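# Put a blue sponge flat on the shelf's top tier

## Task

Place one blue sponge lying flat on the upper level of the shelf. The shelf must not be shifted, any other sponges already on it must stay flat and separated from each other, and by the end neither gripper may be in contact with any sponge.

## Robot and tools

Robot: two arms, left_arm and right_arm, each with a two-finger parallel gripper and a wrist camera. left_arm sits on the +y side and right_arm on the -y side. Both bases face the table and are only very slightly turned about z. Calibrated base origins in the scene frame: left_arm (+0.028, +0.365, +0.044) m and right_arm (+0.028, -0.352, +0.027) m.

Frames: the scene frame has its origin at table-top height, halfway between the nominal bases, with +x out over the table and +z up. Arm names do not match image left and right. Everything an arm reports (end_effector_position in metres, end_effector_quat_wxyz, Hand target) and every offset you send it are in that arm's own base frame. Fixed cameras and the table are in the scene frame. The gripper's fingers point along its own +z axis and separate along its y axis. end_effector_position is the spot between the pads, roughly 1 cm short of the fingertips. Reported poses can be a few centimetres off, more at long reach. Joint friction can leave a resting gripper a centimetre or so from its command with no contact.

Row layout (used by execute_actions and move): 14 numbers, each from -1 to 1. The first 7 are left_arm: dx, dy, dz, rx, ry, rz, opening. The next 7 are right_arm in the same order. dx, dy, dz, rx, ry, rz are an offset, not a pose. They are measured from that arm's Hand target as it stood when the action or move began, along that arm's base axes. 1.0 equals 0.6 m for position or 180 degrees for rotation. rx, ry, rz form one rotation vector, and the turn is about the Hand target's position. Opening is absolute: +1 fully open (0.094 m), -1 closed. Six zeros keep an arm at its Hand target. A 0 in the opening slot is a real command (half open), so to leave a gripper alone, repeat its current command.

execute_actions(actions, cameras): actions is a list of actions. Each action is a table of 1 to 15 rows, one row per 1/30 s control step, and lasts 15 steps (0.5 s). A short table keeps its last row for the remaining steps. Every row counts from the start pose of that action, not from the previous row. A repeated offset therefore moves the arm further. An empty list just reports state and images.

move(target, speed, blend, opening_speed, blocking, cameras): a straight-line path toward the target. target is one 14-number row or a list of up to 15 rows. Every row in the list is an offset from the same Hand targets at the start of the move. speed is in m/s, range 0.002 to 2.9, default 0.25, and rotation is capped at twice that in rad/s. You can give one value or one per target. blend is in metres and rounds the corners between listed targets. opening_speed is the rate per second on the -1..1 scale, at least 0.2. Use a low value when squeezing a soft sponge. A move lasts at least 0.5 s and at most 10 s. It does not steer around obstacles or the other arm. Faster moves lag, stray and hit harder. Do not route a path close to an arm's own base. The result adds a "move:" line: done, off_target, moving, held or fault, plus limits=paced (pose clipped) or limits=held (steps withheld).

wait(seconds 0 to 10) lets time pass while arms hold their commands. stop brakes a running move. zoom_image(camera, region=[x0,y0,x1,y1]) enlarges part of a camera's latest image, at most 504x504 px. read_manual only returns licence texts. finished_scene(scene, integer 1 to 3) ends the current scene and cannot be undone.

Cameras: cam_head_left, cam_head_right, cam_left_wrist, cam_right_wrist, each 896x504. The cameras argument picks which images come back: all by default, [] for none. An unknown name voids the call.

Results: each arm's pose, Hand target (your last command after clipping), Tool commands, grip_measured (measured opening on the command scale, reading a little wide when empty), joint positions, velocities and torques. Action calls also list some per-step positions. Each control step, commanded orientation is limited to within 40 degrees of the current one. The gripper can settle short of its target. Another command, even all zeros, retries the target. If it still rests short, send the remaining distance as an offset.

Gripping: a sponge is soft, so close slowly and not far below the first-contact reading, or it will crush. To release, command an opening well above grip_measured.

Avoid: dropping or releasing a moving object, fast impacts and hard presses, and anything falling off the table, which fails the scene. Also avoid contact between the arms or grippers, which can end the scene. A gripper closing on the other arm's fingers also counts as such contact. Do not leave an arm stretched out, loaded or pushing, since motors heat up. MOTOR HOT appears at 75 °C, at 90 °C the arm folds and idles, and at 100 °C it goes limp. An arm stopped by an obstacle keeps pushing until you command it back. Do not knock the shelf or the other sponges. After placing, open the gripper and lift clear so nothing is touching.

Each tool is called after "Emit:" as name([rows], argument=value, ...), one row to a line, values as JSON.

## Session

Emit:
execute_actions(actions=[])

Scene clock: 0.00 s.
left_arm: end_effector_position=(+0.4037, +0.0232, +0.1015) grip_measured=+1.000 end_effector_quat_wxyz=(+0.592, -0.061, +0.803, -0.007) | right_arm: end_effector_position=(+0.4034, -0.0341, +0.1189) grip_measured=+1.000 end_effector_quat_wxyz=(+0.612, +0.054, +0.785, -0.084)
Joint positions: left_arm=[0.048 1.581 0.38 0.898 -0.015 -0.093 0.094] | right_arm=[0 1.563 0.378 0.94 0.199 -0.019 0.094]
Joint velocities: within noise
Joint torques (N m): no reading
Motor temperatures (°C): left_arm=[26 27 28 25 24 27 28] | right_arm=[27 29 26 27 27 28 28]
Heat: left arm: 28 °C; right arm: 29 °C.
Hand target: left_arm +0.4088, +0.0243, +0.1166; +0.610, -0.060, +0.790, -0.004 | right_arm +0.4078, -0.0355, +0.1345; +0.629, +0.060, +0.770, -0.083
Tool commands: left_gripper/opening=+1.0 right_gripper/opening=+1.0

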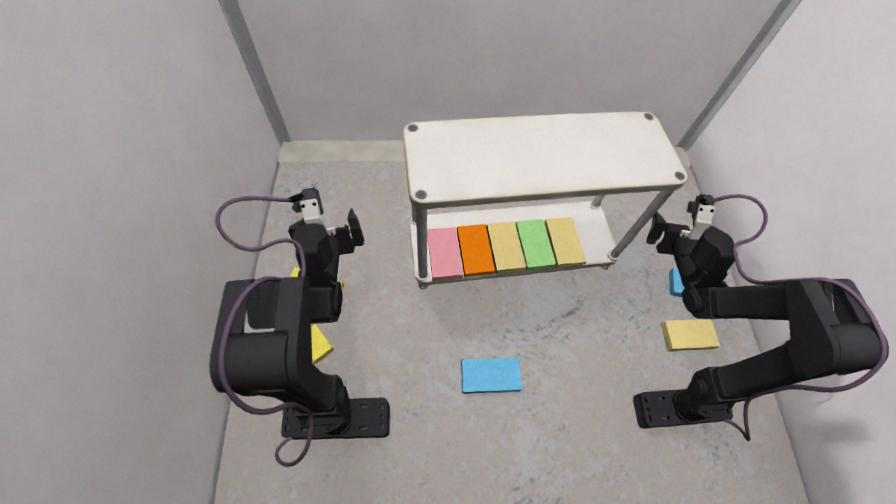

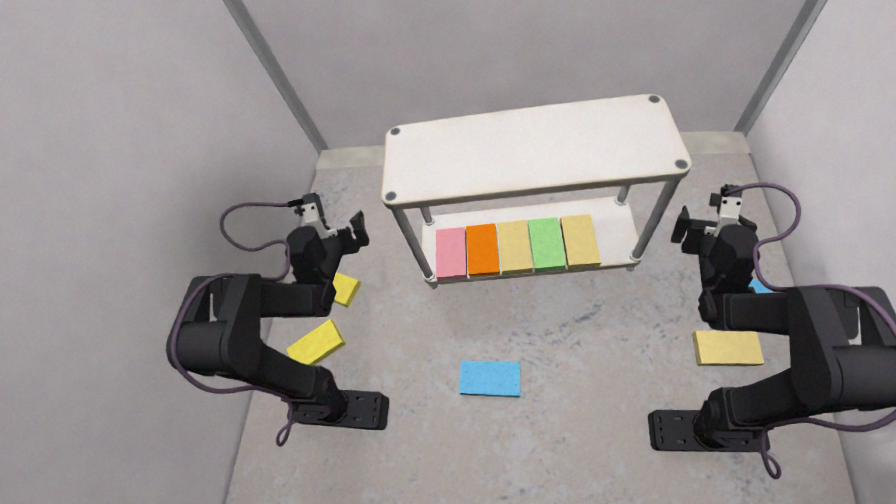

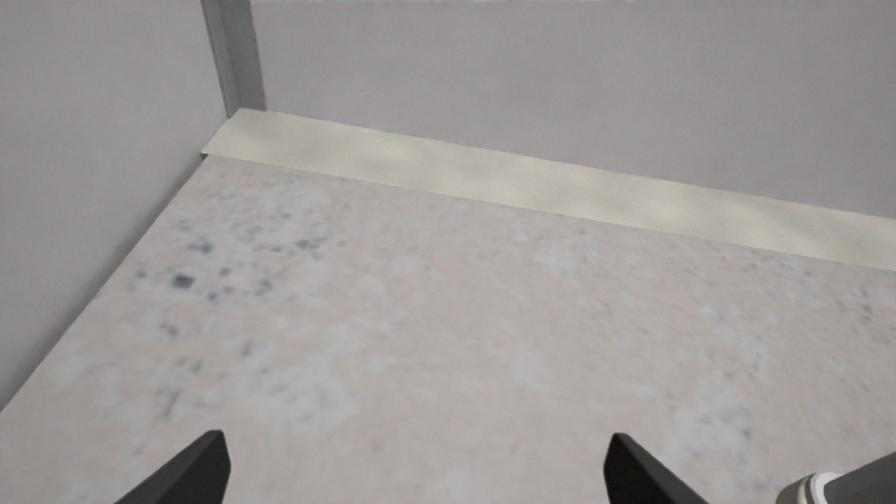

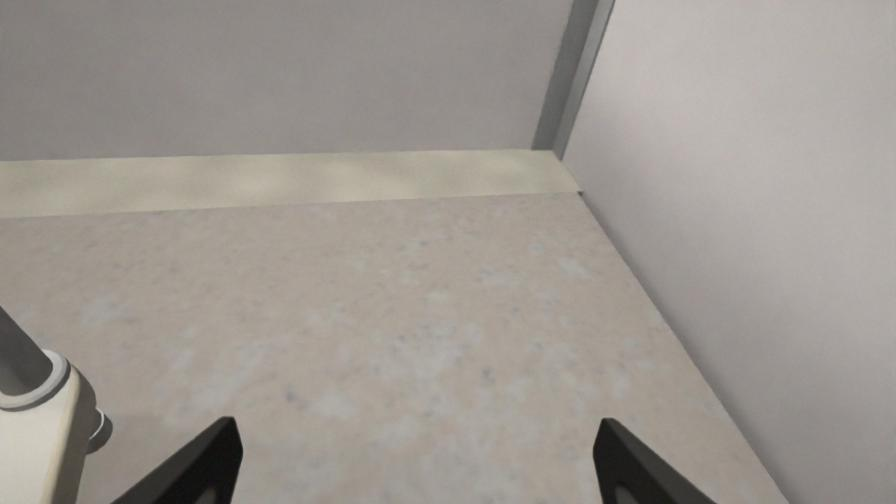

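Emit:
execute_actions(actions=[], cameras=["cam_head_left"])

Emit:
zoom_image(camera="cam_head_left", region=[400, 300, 600, 420])

Scene clock: 1.57 s.
left_arm: end_effector_position=(+0.4037, +0.0232, +0.1015) grip_measured=+1.000 end_effector_quat_wxyz=(+0.592, -0.061, +0.803, -0.007) | right_arm: end_effector_position=(+0.4034, -0.0341, +0.1189) grip_measured=+1.000 end_effector_quat_wxyz=(+0.612, +0.054, +0.785, -0.084)
Joint positions: left_arm=[0.048 1.581 0.38 0.898 -0.015 -0.093 0.094] | right_arm=[0 1.563 0.378 0.94 0.199 -0.019 0.094]
Joint velocities: within noise
Joint torques (N m): left_arm=[0.01 -4.83 5.14 1.86 -0.02 -0.02] | right_arm=[-0.09 -5.94 5.07 2.25 -0.01 0]
Motor temperatures (°C): left_arm=[26 27 28 26 24 27 28] | right_arm=[27 30 27 28 27 28 28]
Heat: left arm: 28 °C; right arm: 30 °C.
Hand target: left_arm +0.4088, +0.0243, +0.1166; +0.610, -0.060, +0.790, -0.004 | right_arm +0.4078, -0.0355, +0.1345; +0.629, +0.060, +0.770, -0.083
Tool commands: left_gripper/opening=+1.0 right_gripper/opening=+1.0
Images, in order (width x height): cam_head_left 896x504.

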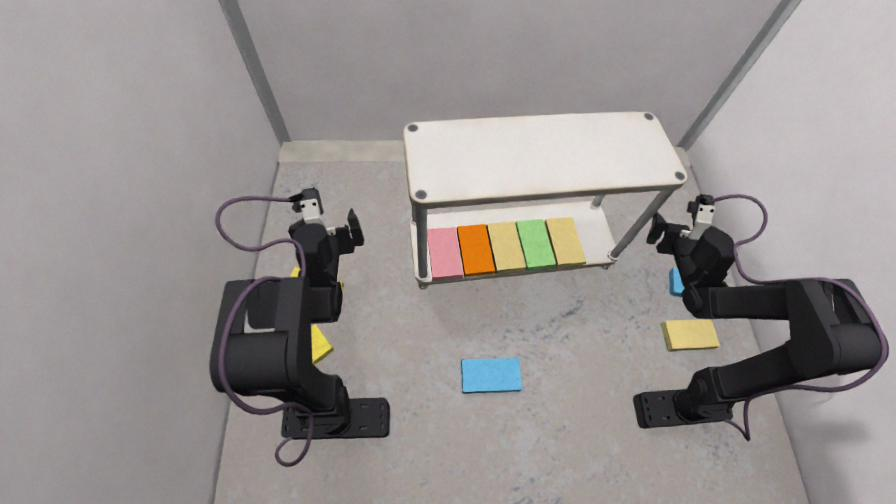

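Scaled by 2.520 from the camera's 896x504 image, which has a finer 1280x720 frame.

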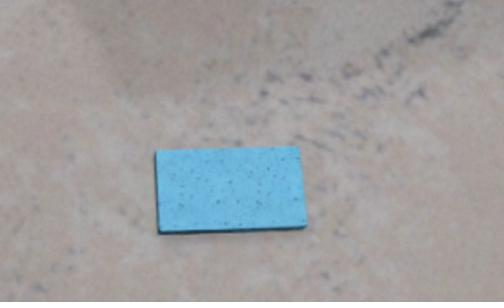

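Emit:
move([
  [0,0,0,0,0,0,1,-0.2047,0.0425,0.0258,0.0187,0.2053,0.1093,1],
  [0,0,0,0,0,0,1,-0.3047,0.3758,-0.0242,-0.0587,0.2183,0.3217,1],
  [0,0,0,0,0,0,1,-0.5202,0.6063,-0.0975,-0.1217,0.1735,0.5486,1],
], speed=[0.35,0.4,0.35], blend=[0.05,0.05,0], cameras=["cam_head_left","cam_right_wrist"])

Emit:
zoom_image(camera="cam_right_wrist", region=[200, 0, 700, 400])

Scene clock: 9.63 s.
left_arm: end_effector_position=(+0.4037, +0.0232, +0.1015) grip_measured=+1.000 end_effector_quat_wxyz=(+0.592, -0.061, +0.803, -0.007) | right_arm: end_effector_position=(+0.0925, +0.3152, +0.0638) grip_measured=+1.000 end_effector_quat_wxyz=(-0.243, +0.660, -0.662, -0.258)
Joint positions: left_arm=[0.048 1.581 0.38 0.898 -0.015 -0.093 0.094] | right_arm=[1.114 1.322 0.577 -0.161 -0.314 -0.344 0.094]
Joint velocities: within noise
Joint torques (N m): left_arm=[0.03 -4.85 5.14 1.86 -0.01 -0.01] | right_arm=[0.1 -3.69 5.29 2.19 -0.4 -0.08]
Motor temperatures (°C): left_arm=[26 28 29 28 24 27 28] | right_arm=[27 30 27 30 27 28 28]
Heat: left arm: 29 °C; right arm: 30 °C.
Hand target: left_arm +0.4088, +0.0243, +0.1166; +0.610, -0.060, +0.790, -0.004 | right_arm +0.0957, +0.3283, +0.0760; -0.270, +0.661, -0.643, -0.277
Off the commanded pose: left_arm 0.016 m, 3 deg | right_arm 0.018 m, 4 deg.
move: off_target (left_arm, right_arm)
Images, in order (width x height): cam_head_left 896x504, cam_right_wrist 896x504.

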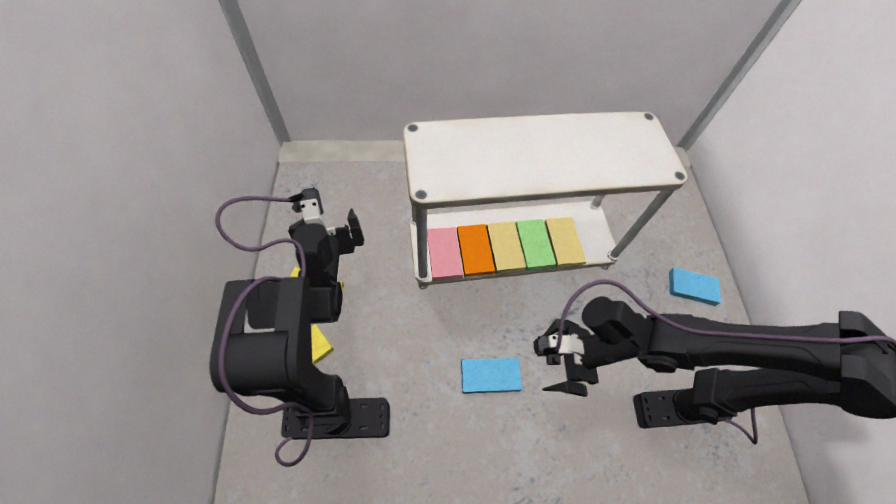

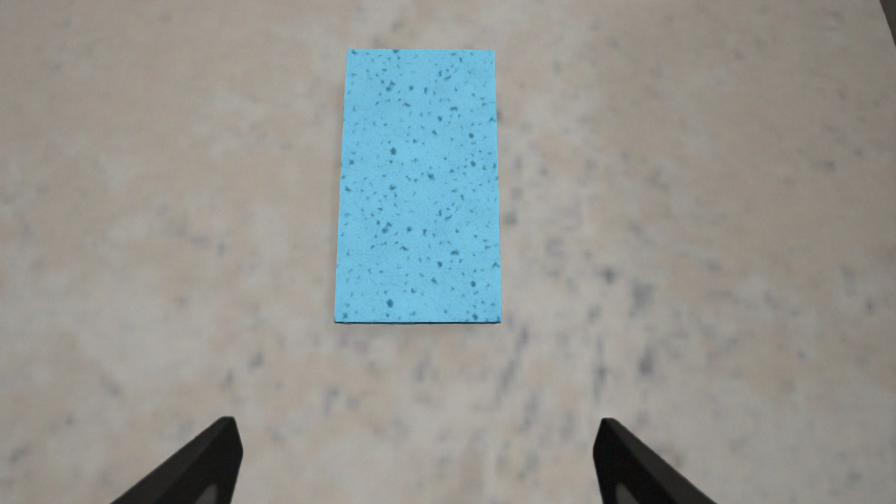

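Scaled by 1.008 from the camera's 896x504 image, which has a finer 1280x720 frame.

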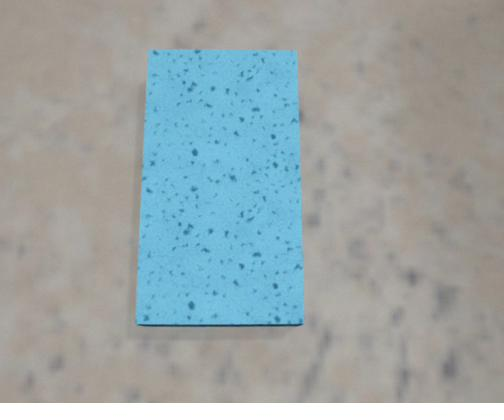

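Emit:
move(target=[0,0,0,0,0,0,1,-0.0103,0.0895,-0.0667,0.0085,-0.0057,0.0059,1], speed=0.15, cameras=["cam_right_wrist"])

Scene clock: 14.07 s.
left_arm: end_effector_position=(+0.4037, +0.0232, +0.1015) grip_measured=+1.000 end_effector_quat_wxyz=(+0.592, -0.061, +0.803, -0.007) | right_arm: end_effector_position=(+0.0788, +0.3563, +0.0137) grip_measured=+1.000 end_effector_quat_wxyz=(-0.239, +0.676, -0.645, -0.264)
Joint positions: left_arm=[0.048 1.581 0.38 0.898 -0.015 -0.093 0.094] | right_arm=[1.215 1.622 0.583 0.149 -0.28 -0.303 0.094]
Joint velocities: within noise
Joint torques (N m): left_arm=[-0.03 -4.88 5.08 1.86 -0.01 -0.02] | right_arm=[0.31 -5.38 7.3 2.2 -0.12 0.06]
Motor temperatures (°C): left_arm=[26 28 30 29 24 27 28] | right_arm=[27 30 27 31 27 28 28]
Heat: left arm: 30 °C; right arm: 31 °C.
Hand target: left_arm +0.4088, +0.0243, +0.1166; +0.610, -0.060, +0.790, -0.004 | right_arm +0.0895, +0.3820, +0.0360; -0.282, +0.665, -0.631, -0.282
Off the commanded pose: left_arm 0.016 m, 3 deg | right_arm 0.036 m, 6 deg.
move: off_target (left_arm, right_arm)
Images, in order (width x height): cam_right_wrist 896x504.

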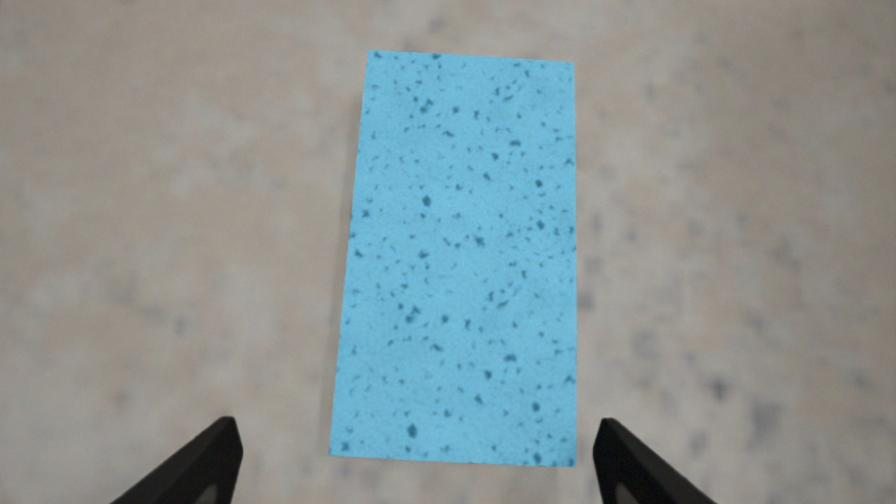

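Emit:
move(target=[0,0,0,0,0,0,1,0.0083,0.06,-0.0373,0,0,-0.0083,1], speed=0.12, cameras=["cam_right_wrist"])

Scene clock: 17.50 s.
left_arm: end_effector_position=(+0.4037, +0.0232, +0.1015) grip_measured=+1.000 end_effector_quat_wxyz=(+0.592, -0.061, +0.803, -0.007) | right_arm: end_effector_position=(+0.0898, +0.3921, -0.0069) grip_measured=+1.000 end_effector_quat_wxyz=(-0.248, +0.666, -0.655, -0.257)
Joint positions: left_arm=[0.048 1.581 0.38 0.898 -0.015 -0.093 0.094] | right_arm=[1.24 1.814 0.691 0.25 -0.235 -0.263 0.094]
Joint velocities: within noise
Joint torques (N m): left_arm=[-0.01 -4.81 5.14 1.85 -0.02 -0.01] | right_arm=[0.29 -6.5 6.8 2.22 -0.09 0.08]
Motor temperatures (°C): left_arm=[26 28 30 29 24 27 28] | right_arm=[27 31 28 31 27 28 28]
Heat: left arm: 30 °C; right arm: 31 °C.
Hand target: left_arm +0.4088, +0.0243, +0.1166; +0.610, -0.060, +0.790, -0.004 | right_arm +0.0945, +0.4180, +0.0136; -0.286, +0.657, -0.640, -0.278
Off the commanded pose: left_arm 0.016 m, 3 deg | right_arm 0.033 m, 5 deg.
move: off_target (left_arm, right_arm)
Images, in order (width x height): cam_right_wrist 896x504.

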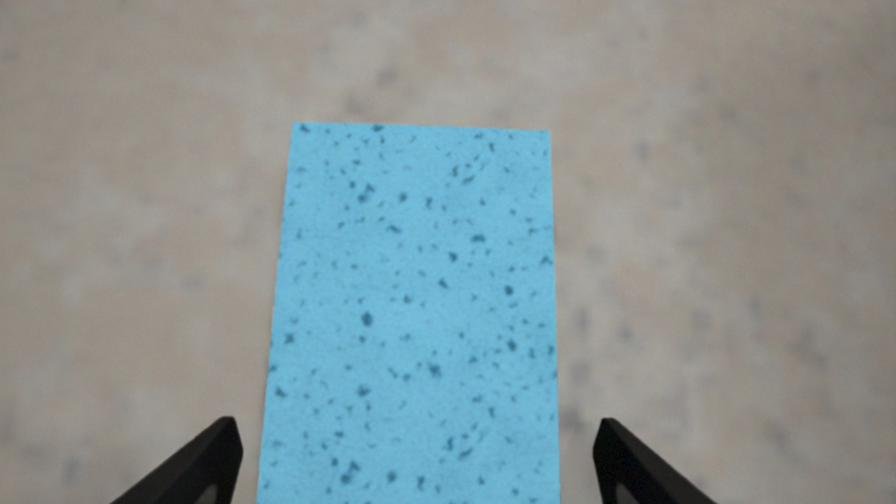

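Emit:
move(target=[0,0,0,0,0,0,1,0,0,0,0,0,0,0.2], speed=0.1, opening_speed=0.6, cameras=["cam_right_wrist","cam_head_left"])

Scene clock: 20.13 s.
left_arm: end_effector_position=(+0.4037, +0.0232, +0.1015) grip_measured=+1.000 end_effector_quat_wxyz=(+0.592, -0.061, +0.803, -0.007) | right_arm: end_effector_position=(+0.0899, +0.3924, -0.0066) grip_measured=+0.366 end_effector_quat_wxyz=(-0.248, +0.665, -0.656, -0.257)
Joint positions: left_arm=[0.048 1.581 0.38 0.898 -0.015 -0.093 0.094] | right_arm=[1.24 1.814 0.691 0.252 -0.235 -0.26 0.064]
Joint velocities: within noise
Joint torques (N m): left_arm=[-0.02 -4.81 5.19 1.86 -0.02 -0.01] | right_arm=[0.29 -6.46 6.82 2.22 -0.1 0.06]
Motor temperatures (°C): left_arm=[26 28 30 29 24 27 28] | right_arm=[27 31 28 32 27 28 28]
Heat: left arm: 30 °C; right arm: 32 °C.
Hand target: left_arm +0.4088, +0.0243, +0.1166; +0.610, -0.060, +0.790, -0.004 | right_arm +0.0945, +0.4180, +0.0136; -0.286, +0.657, -0.640, -0.278
Off the commanded pose: left_arm 0.016 m, 3 deg | right_arm 0.033 m, 5 deg.
move: off_target (left_arm, right_arm)
Images, in order (width x height): cam_head_left 896x504, cam_right_wrist 896x504.

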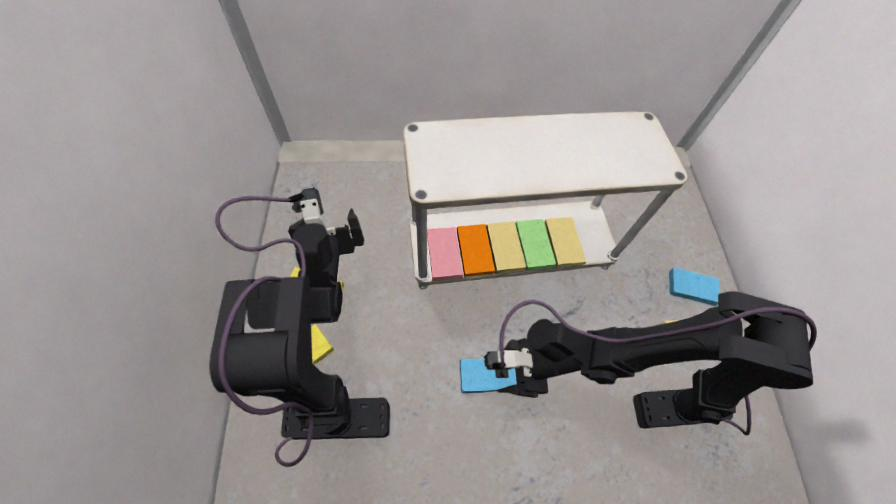

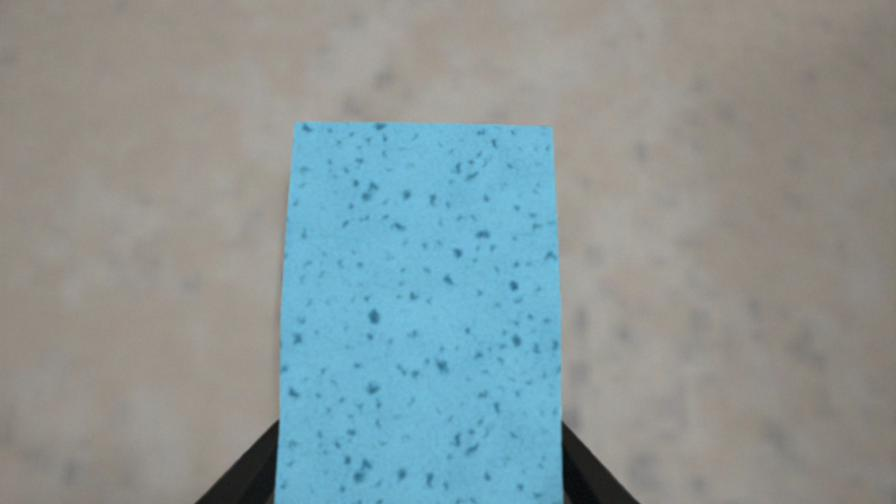

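Emit:
move([
  [0,0,0,0,0,0,1,0,-0.0167,0.1023,0,0,0,0.2],
  [0,0,0,0,0,0,1,0.1758,-0.23,0.6523,0,0,-0.1556,0.2],
  [0,0,0,0,0,0,1,0.4825,-0.3683,0.639,0,0,-0.3467,0.2],
], speed=[0.15,0.3,0.22], blend=[0.03,0.03,0], cameras=["cam_head_left","cam_right_wrist"])

Scene clock: 26.07 s.
left_arm: end_effector_position=(+0.4037, +0.0232, +0.1015) grip_measured=+1.000 end_effector_quat_wxyz=(+0.592, -0.061, +0.803, -0.007) | right_arm: end_effector_position=(+0.3908, +0.1989, +0.3887) grip_measured=+0.364 end_effector_quat_wxyz=(+0.387, -0.233, +0.888, +0.089)
Joint positions: left_arm=[0.048 1.581 0.38 0.898 -0.015 -0.093 0.094] | right_arm=[0.462 1.82 2.4 -1.333 -0.016 -0.045 0.064]
Joint velocities: within noise
Joint torques (N m): left_arm=[-0.01 -4.86 5.16 1.86 0 -0.01] | right_arm=[-0.14 -6.95 7.28 1.31 0.02 0.07]
Motor temperatures (°C): left_arm=[26 28 30 30 24 27 28] | right_arm=[27 31 28 32 27 28 29]
Heat: left arm: 30 °C; right arm: 32 °C.
Hand target: left_arm +0.4088, +0.0243, +0.1166; +0.610, -0.060, +0.790, -0.004 | right_arm +0.3840, +0.1970, +0.3970; +0.389, -0.231, +0.888, +0.090
Off the commanded pose: left_arm 0.016 m, 3 deg | right_arm 0.011 m, 0 deg.
move: off_target (left_arm, right_arm)
Images, in order (width x height): cam_head_left 896x504, cam_right_wrist 896x504.

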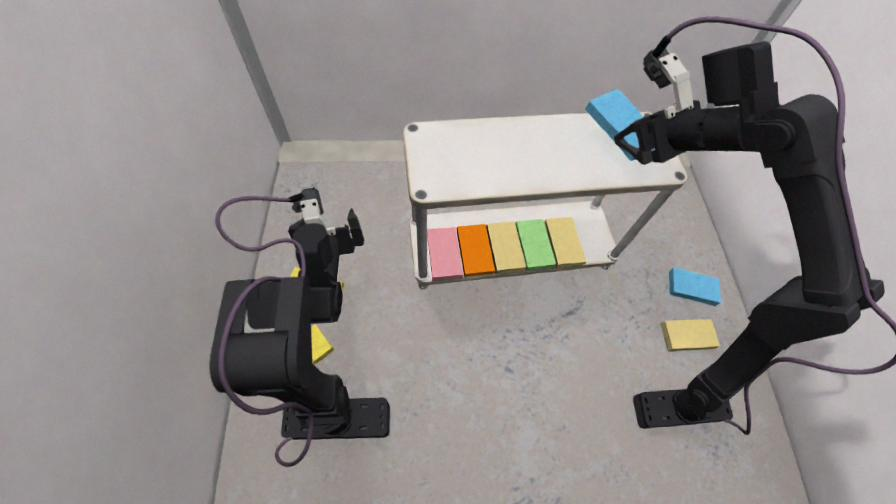

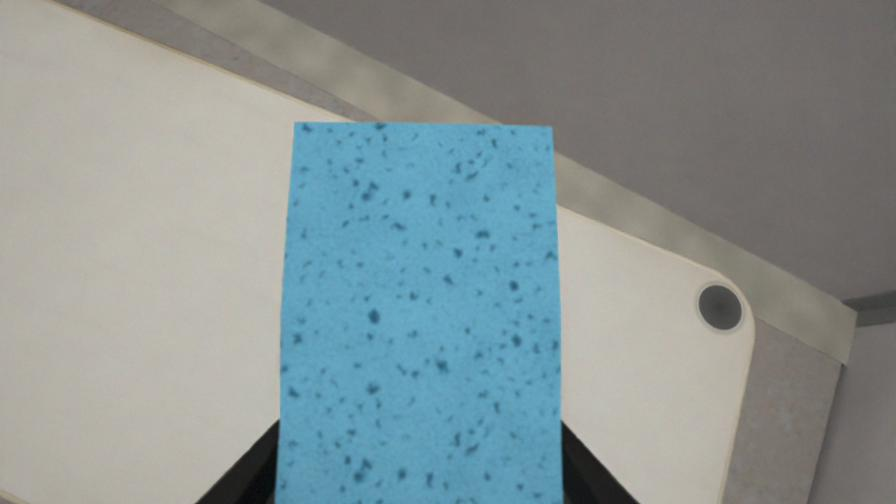

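Emit:
move(target=[0,0,0,0,0,0,1,-0.01,0,-0.0558,-0.0028,0.0142,-0.0038,0.2], speed=0.08, cameras=["cam_right_wrist"])

Scene clock: 28.40 s.
left_arm: end_effector_position=(+0.4037, +0.0232, +0.1015) grip_measured=+1.000 end_effector_quat_wxyz=(+0.592, -0.061, +0.803, -0.007) | right_arm: end_effector_position=(+0.3795, +0.1953, +0.3480) grip_measured=+0.364 end_effector_quat_wxyz=(+0.339, -0.226, +0.909, +0.087)
Joint positions: left_arm=[0.048 1.581 0.38 0.898 -0.015 -0.093 0.094] | right_arm=[0.465 1.75 2.183 -1.29 -0.019 -0.014 0.064]
Joint velocities: within noise
Joint torques (N m): left_arm=[-0.02 -4.78 5.15 1.86 0 0] | right_arm=[0.38 -9.17 3.32 2.05 0.04 0.05]
Motor temperatures (°C): left_arm=[26 28 30 30 24 27 28] | right_arm=[27 32 28 32 27 28 29]
Heat: left arm: 30 °C; right arm: 32 °C.
Hand target: left_arm +0.4088, +0.0243, +0.1166; +0.610, -0.060, +0.790, -0.004 | right_arm +0.3780, +0.1970, +0.3635; +0.368, -0.225, +0.898, +0.089
Off the commanded pose: left_arm 0.016 m, 3 deg | right_arm 0.016 m, 4 deg.
move: off_target (left_arm, right_arm)
Images, in order (width x height): cam_right_wrist 896x504.

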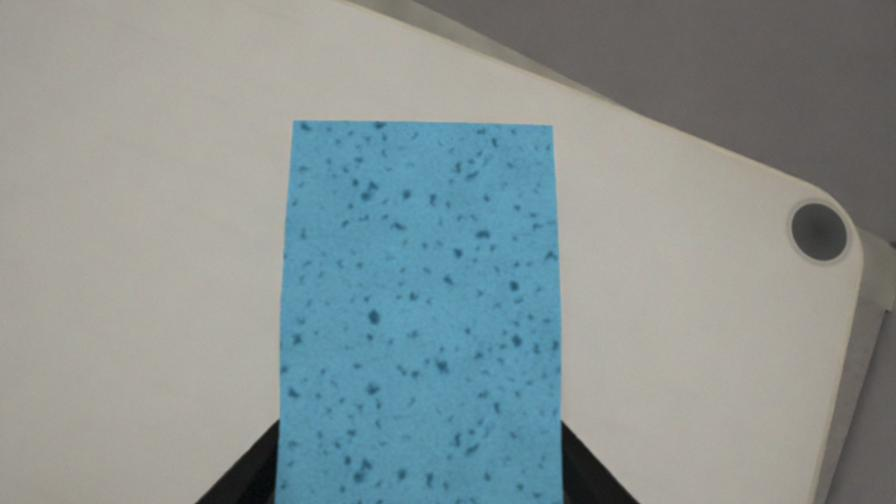

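Emit:
execute_actions(actions=[], cameras=["cam_head_left","cam_head_right"])

Emit:
zoom_image(camera="cam_head_right", region=[540, 60, 740, 220])

Emit:
zoom_image(camera="cam_head_left", region=[540, 60, 740, 220])

Scene clock: 28.73 s.
left_arm: end_effector_position=(+0.4037, +0.0232, +0.1015) grip_measured=+1.000 end_effector_quat_wxyz=(+0.592, -0.061, +0.803, -0.007) | right_arm: end_effector_position=(+0.3795, +0.1953, +0.3480) grip_measured=+0.364 end_effector_quat_wxyz=(+0.339, -0.226, +0.909, +0.087)
Joint positions: left_arm=[0.048 1.581 0.38 0.898 -0.015 -0.093 0.094] | right_arm=[0.465 1.75 2.183 -1.29 -0.019 -0.014 0.064]
Joint velocities: within noise
Joint torques (N m): left_arm=[0.02 -4.89 5.14 1.86 -0.02 -0.01] | right_arm=[0.4 -9.17 3.32 2.06 0.04 0.05]
Motor temperatures (°C): left_arm=[26 28 30 30 24 27 28] | right_arm=[27 32 28 32 27 28 29]
Heat: left arm: 30 °C; right arm: 32 °C.
Hand target: left_arm +0.4088, +0.0243, +0.1166; +0.610, -0.060, +0.790, -0.004 | right_arm +0.3780, +0.1970, +0.3635; +0.368, -0.225, +0.898, +0.089
Tool commands: left_gripper/opening=+1.0 right_gripper/opening=+0.2
Off the commanded pose: left_arm 0.016 m, 3 deg | right_arm 0.016 m, 4 deg.
Images, in order (width x height): cam_head_left 896x504, cam_head_right 896x504.

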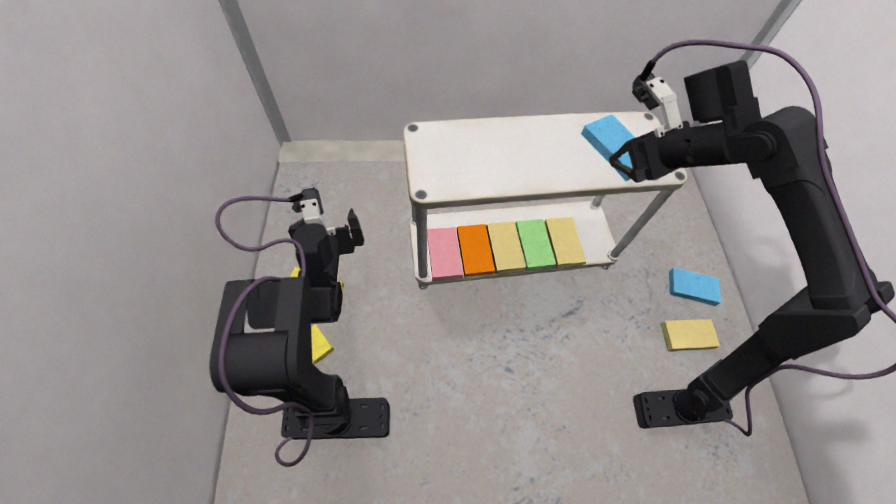

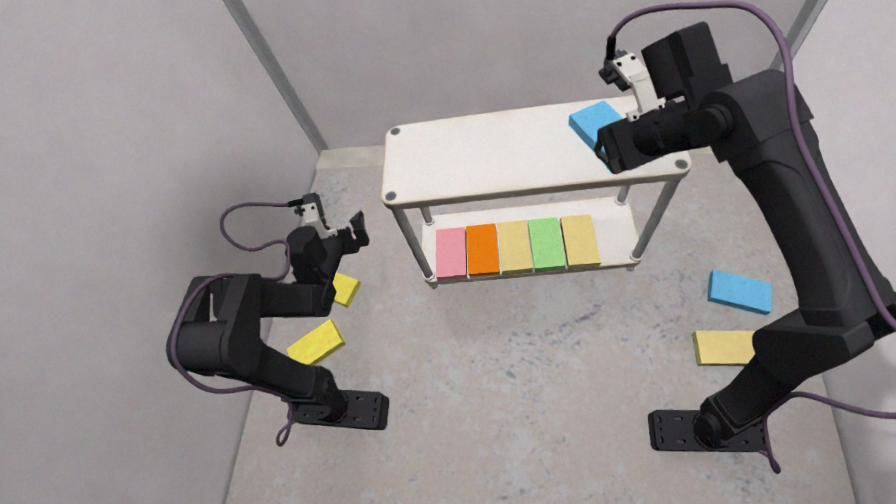

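Scaled by 2.520 from the camera's 896x504 image, which has a finer 1280x720 frame.

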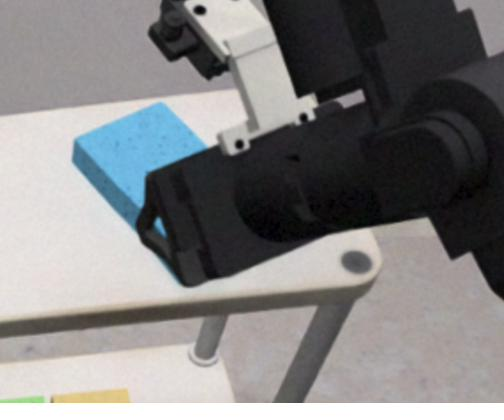

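Scaled by 2.520 from the camera's 896x504 image, which has a finer 1280x720 frame.

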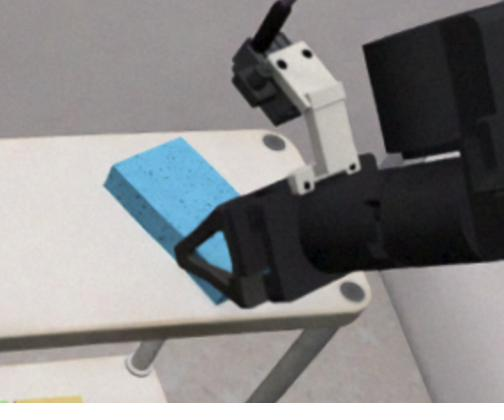

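Emit:
move([
  [0,0,0,0,0,0,1,0,0,-0.0058,0,0,0,0.2],
  [0,0,0,0,0,0,1,0,0,-0.0058,0,0,0,0.8],
  [0,0,0,0,0,0,1,-0.075,-0.0392,0.075,0,0,0,0.8],
], speed=[0.05,0.05,0.15], opening_speed=0.8, cameras=["cam_head_left","cam_head_right","cam_right_wrist"])

Emit:
zoom_image(camera="cam_head_right", region=[540, 60, 740, 220])

Emit:
zoom_image(camera="cam_head_left", region=[540, 60, 740, 220])

Scene clock: 33.60 s.
left_arm: end_effector_position=(+0.4037, +0.0232, +0.1015) grip_measured=+1.000 end_effector_quat_wxyz=(+0.592, -0.061, +0.803, -0.007) | right_arm: end_effector_position=(+0.3421, +0.1802, +0.3979) grip_measured=+0.797 end_effector_quat_wxyz=(+0.362, -0.232, +0.898, +0.091)
Joint positions: left_arm=[0.048 1.581 0.38 0.898 -0.015 -0.093 0.094] | right_arm=[0.474 1.713 2.37 -1.463 -0.018 -0.023 0.084]
Joint velocities: within noise
Joint torques (N m): left_arm=[0.01 -4.81 5.16 1.86 0 -0.02] | right_arm=[0.28 -6.54 6.58 1.24 0.01 0.04]
Motor temperatures (°C): left_arm=[26 28 30 31 24 27 28] | right_arm=[27 32 28 32 27 28 29]
Heat: left arm: 31 °C; right arm: 32 °C.
Hand target: left_arm +0.4088, +0.0243, +0.1166; +0.610, -0.060, +0.790, -0.004 | right_arm +0.3330, +0.1735, +0.4085; +0.368, -0.225, +0.898, +0.089
Off the commanded pose: left_arm 0.016 m, 3 deg | right_arm 0.016 m, 1 deg.
move: off_target (left_arm, right_arm); target 2's new opening was sent with right_arm's hand 0.012 m and 3 deg from that target
Images, in order (width x height): cam_head_left 896x504, cam_head_right 896x504, cam_right_wrist 896x504.

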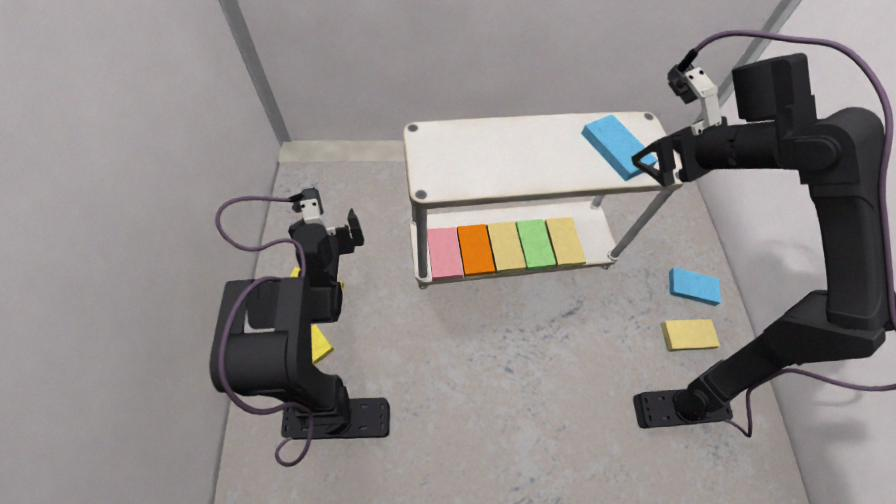

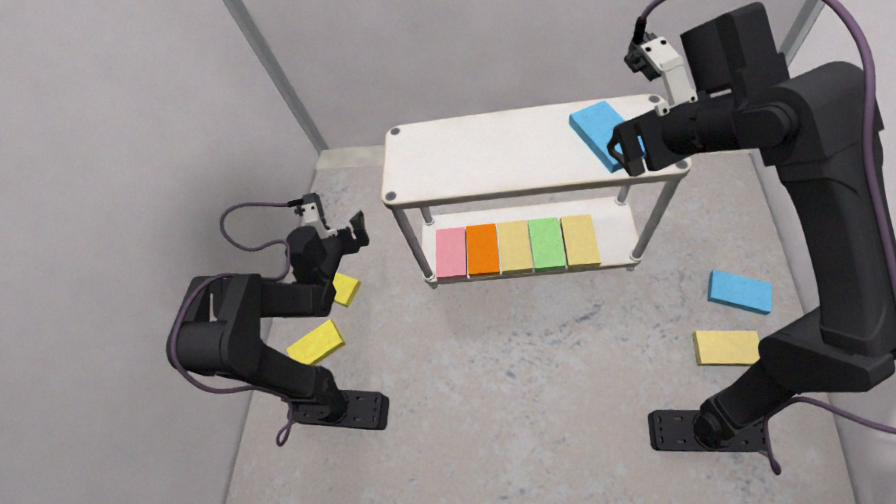

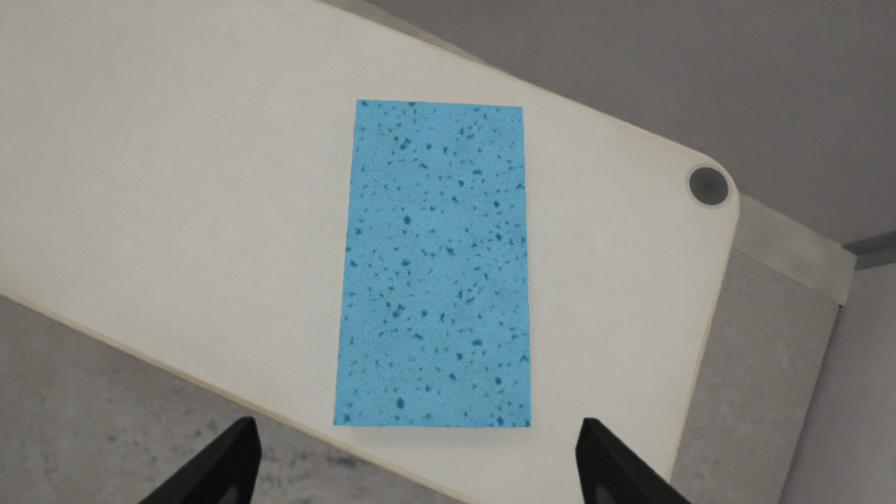

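Scaled by 2.520 from the camera's 896x504 image, which has a finer 1280x720 frame.

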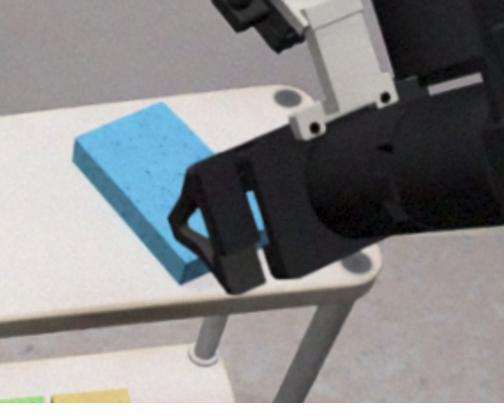

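Scaled by 2.520 from the camera's 896x504 image, which has a finer 1280x720 frame.

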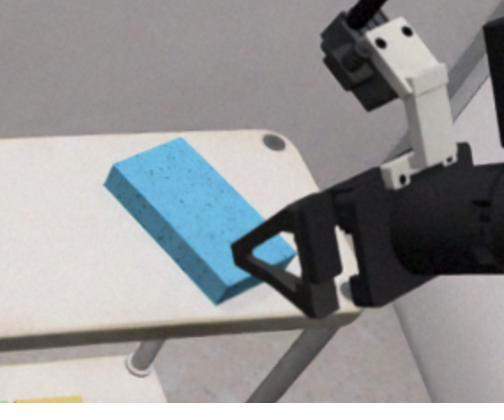

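Emit:
finished_scene(scene=2)

The scene is finished: the task was done.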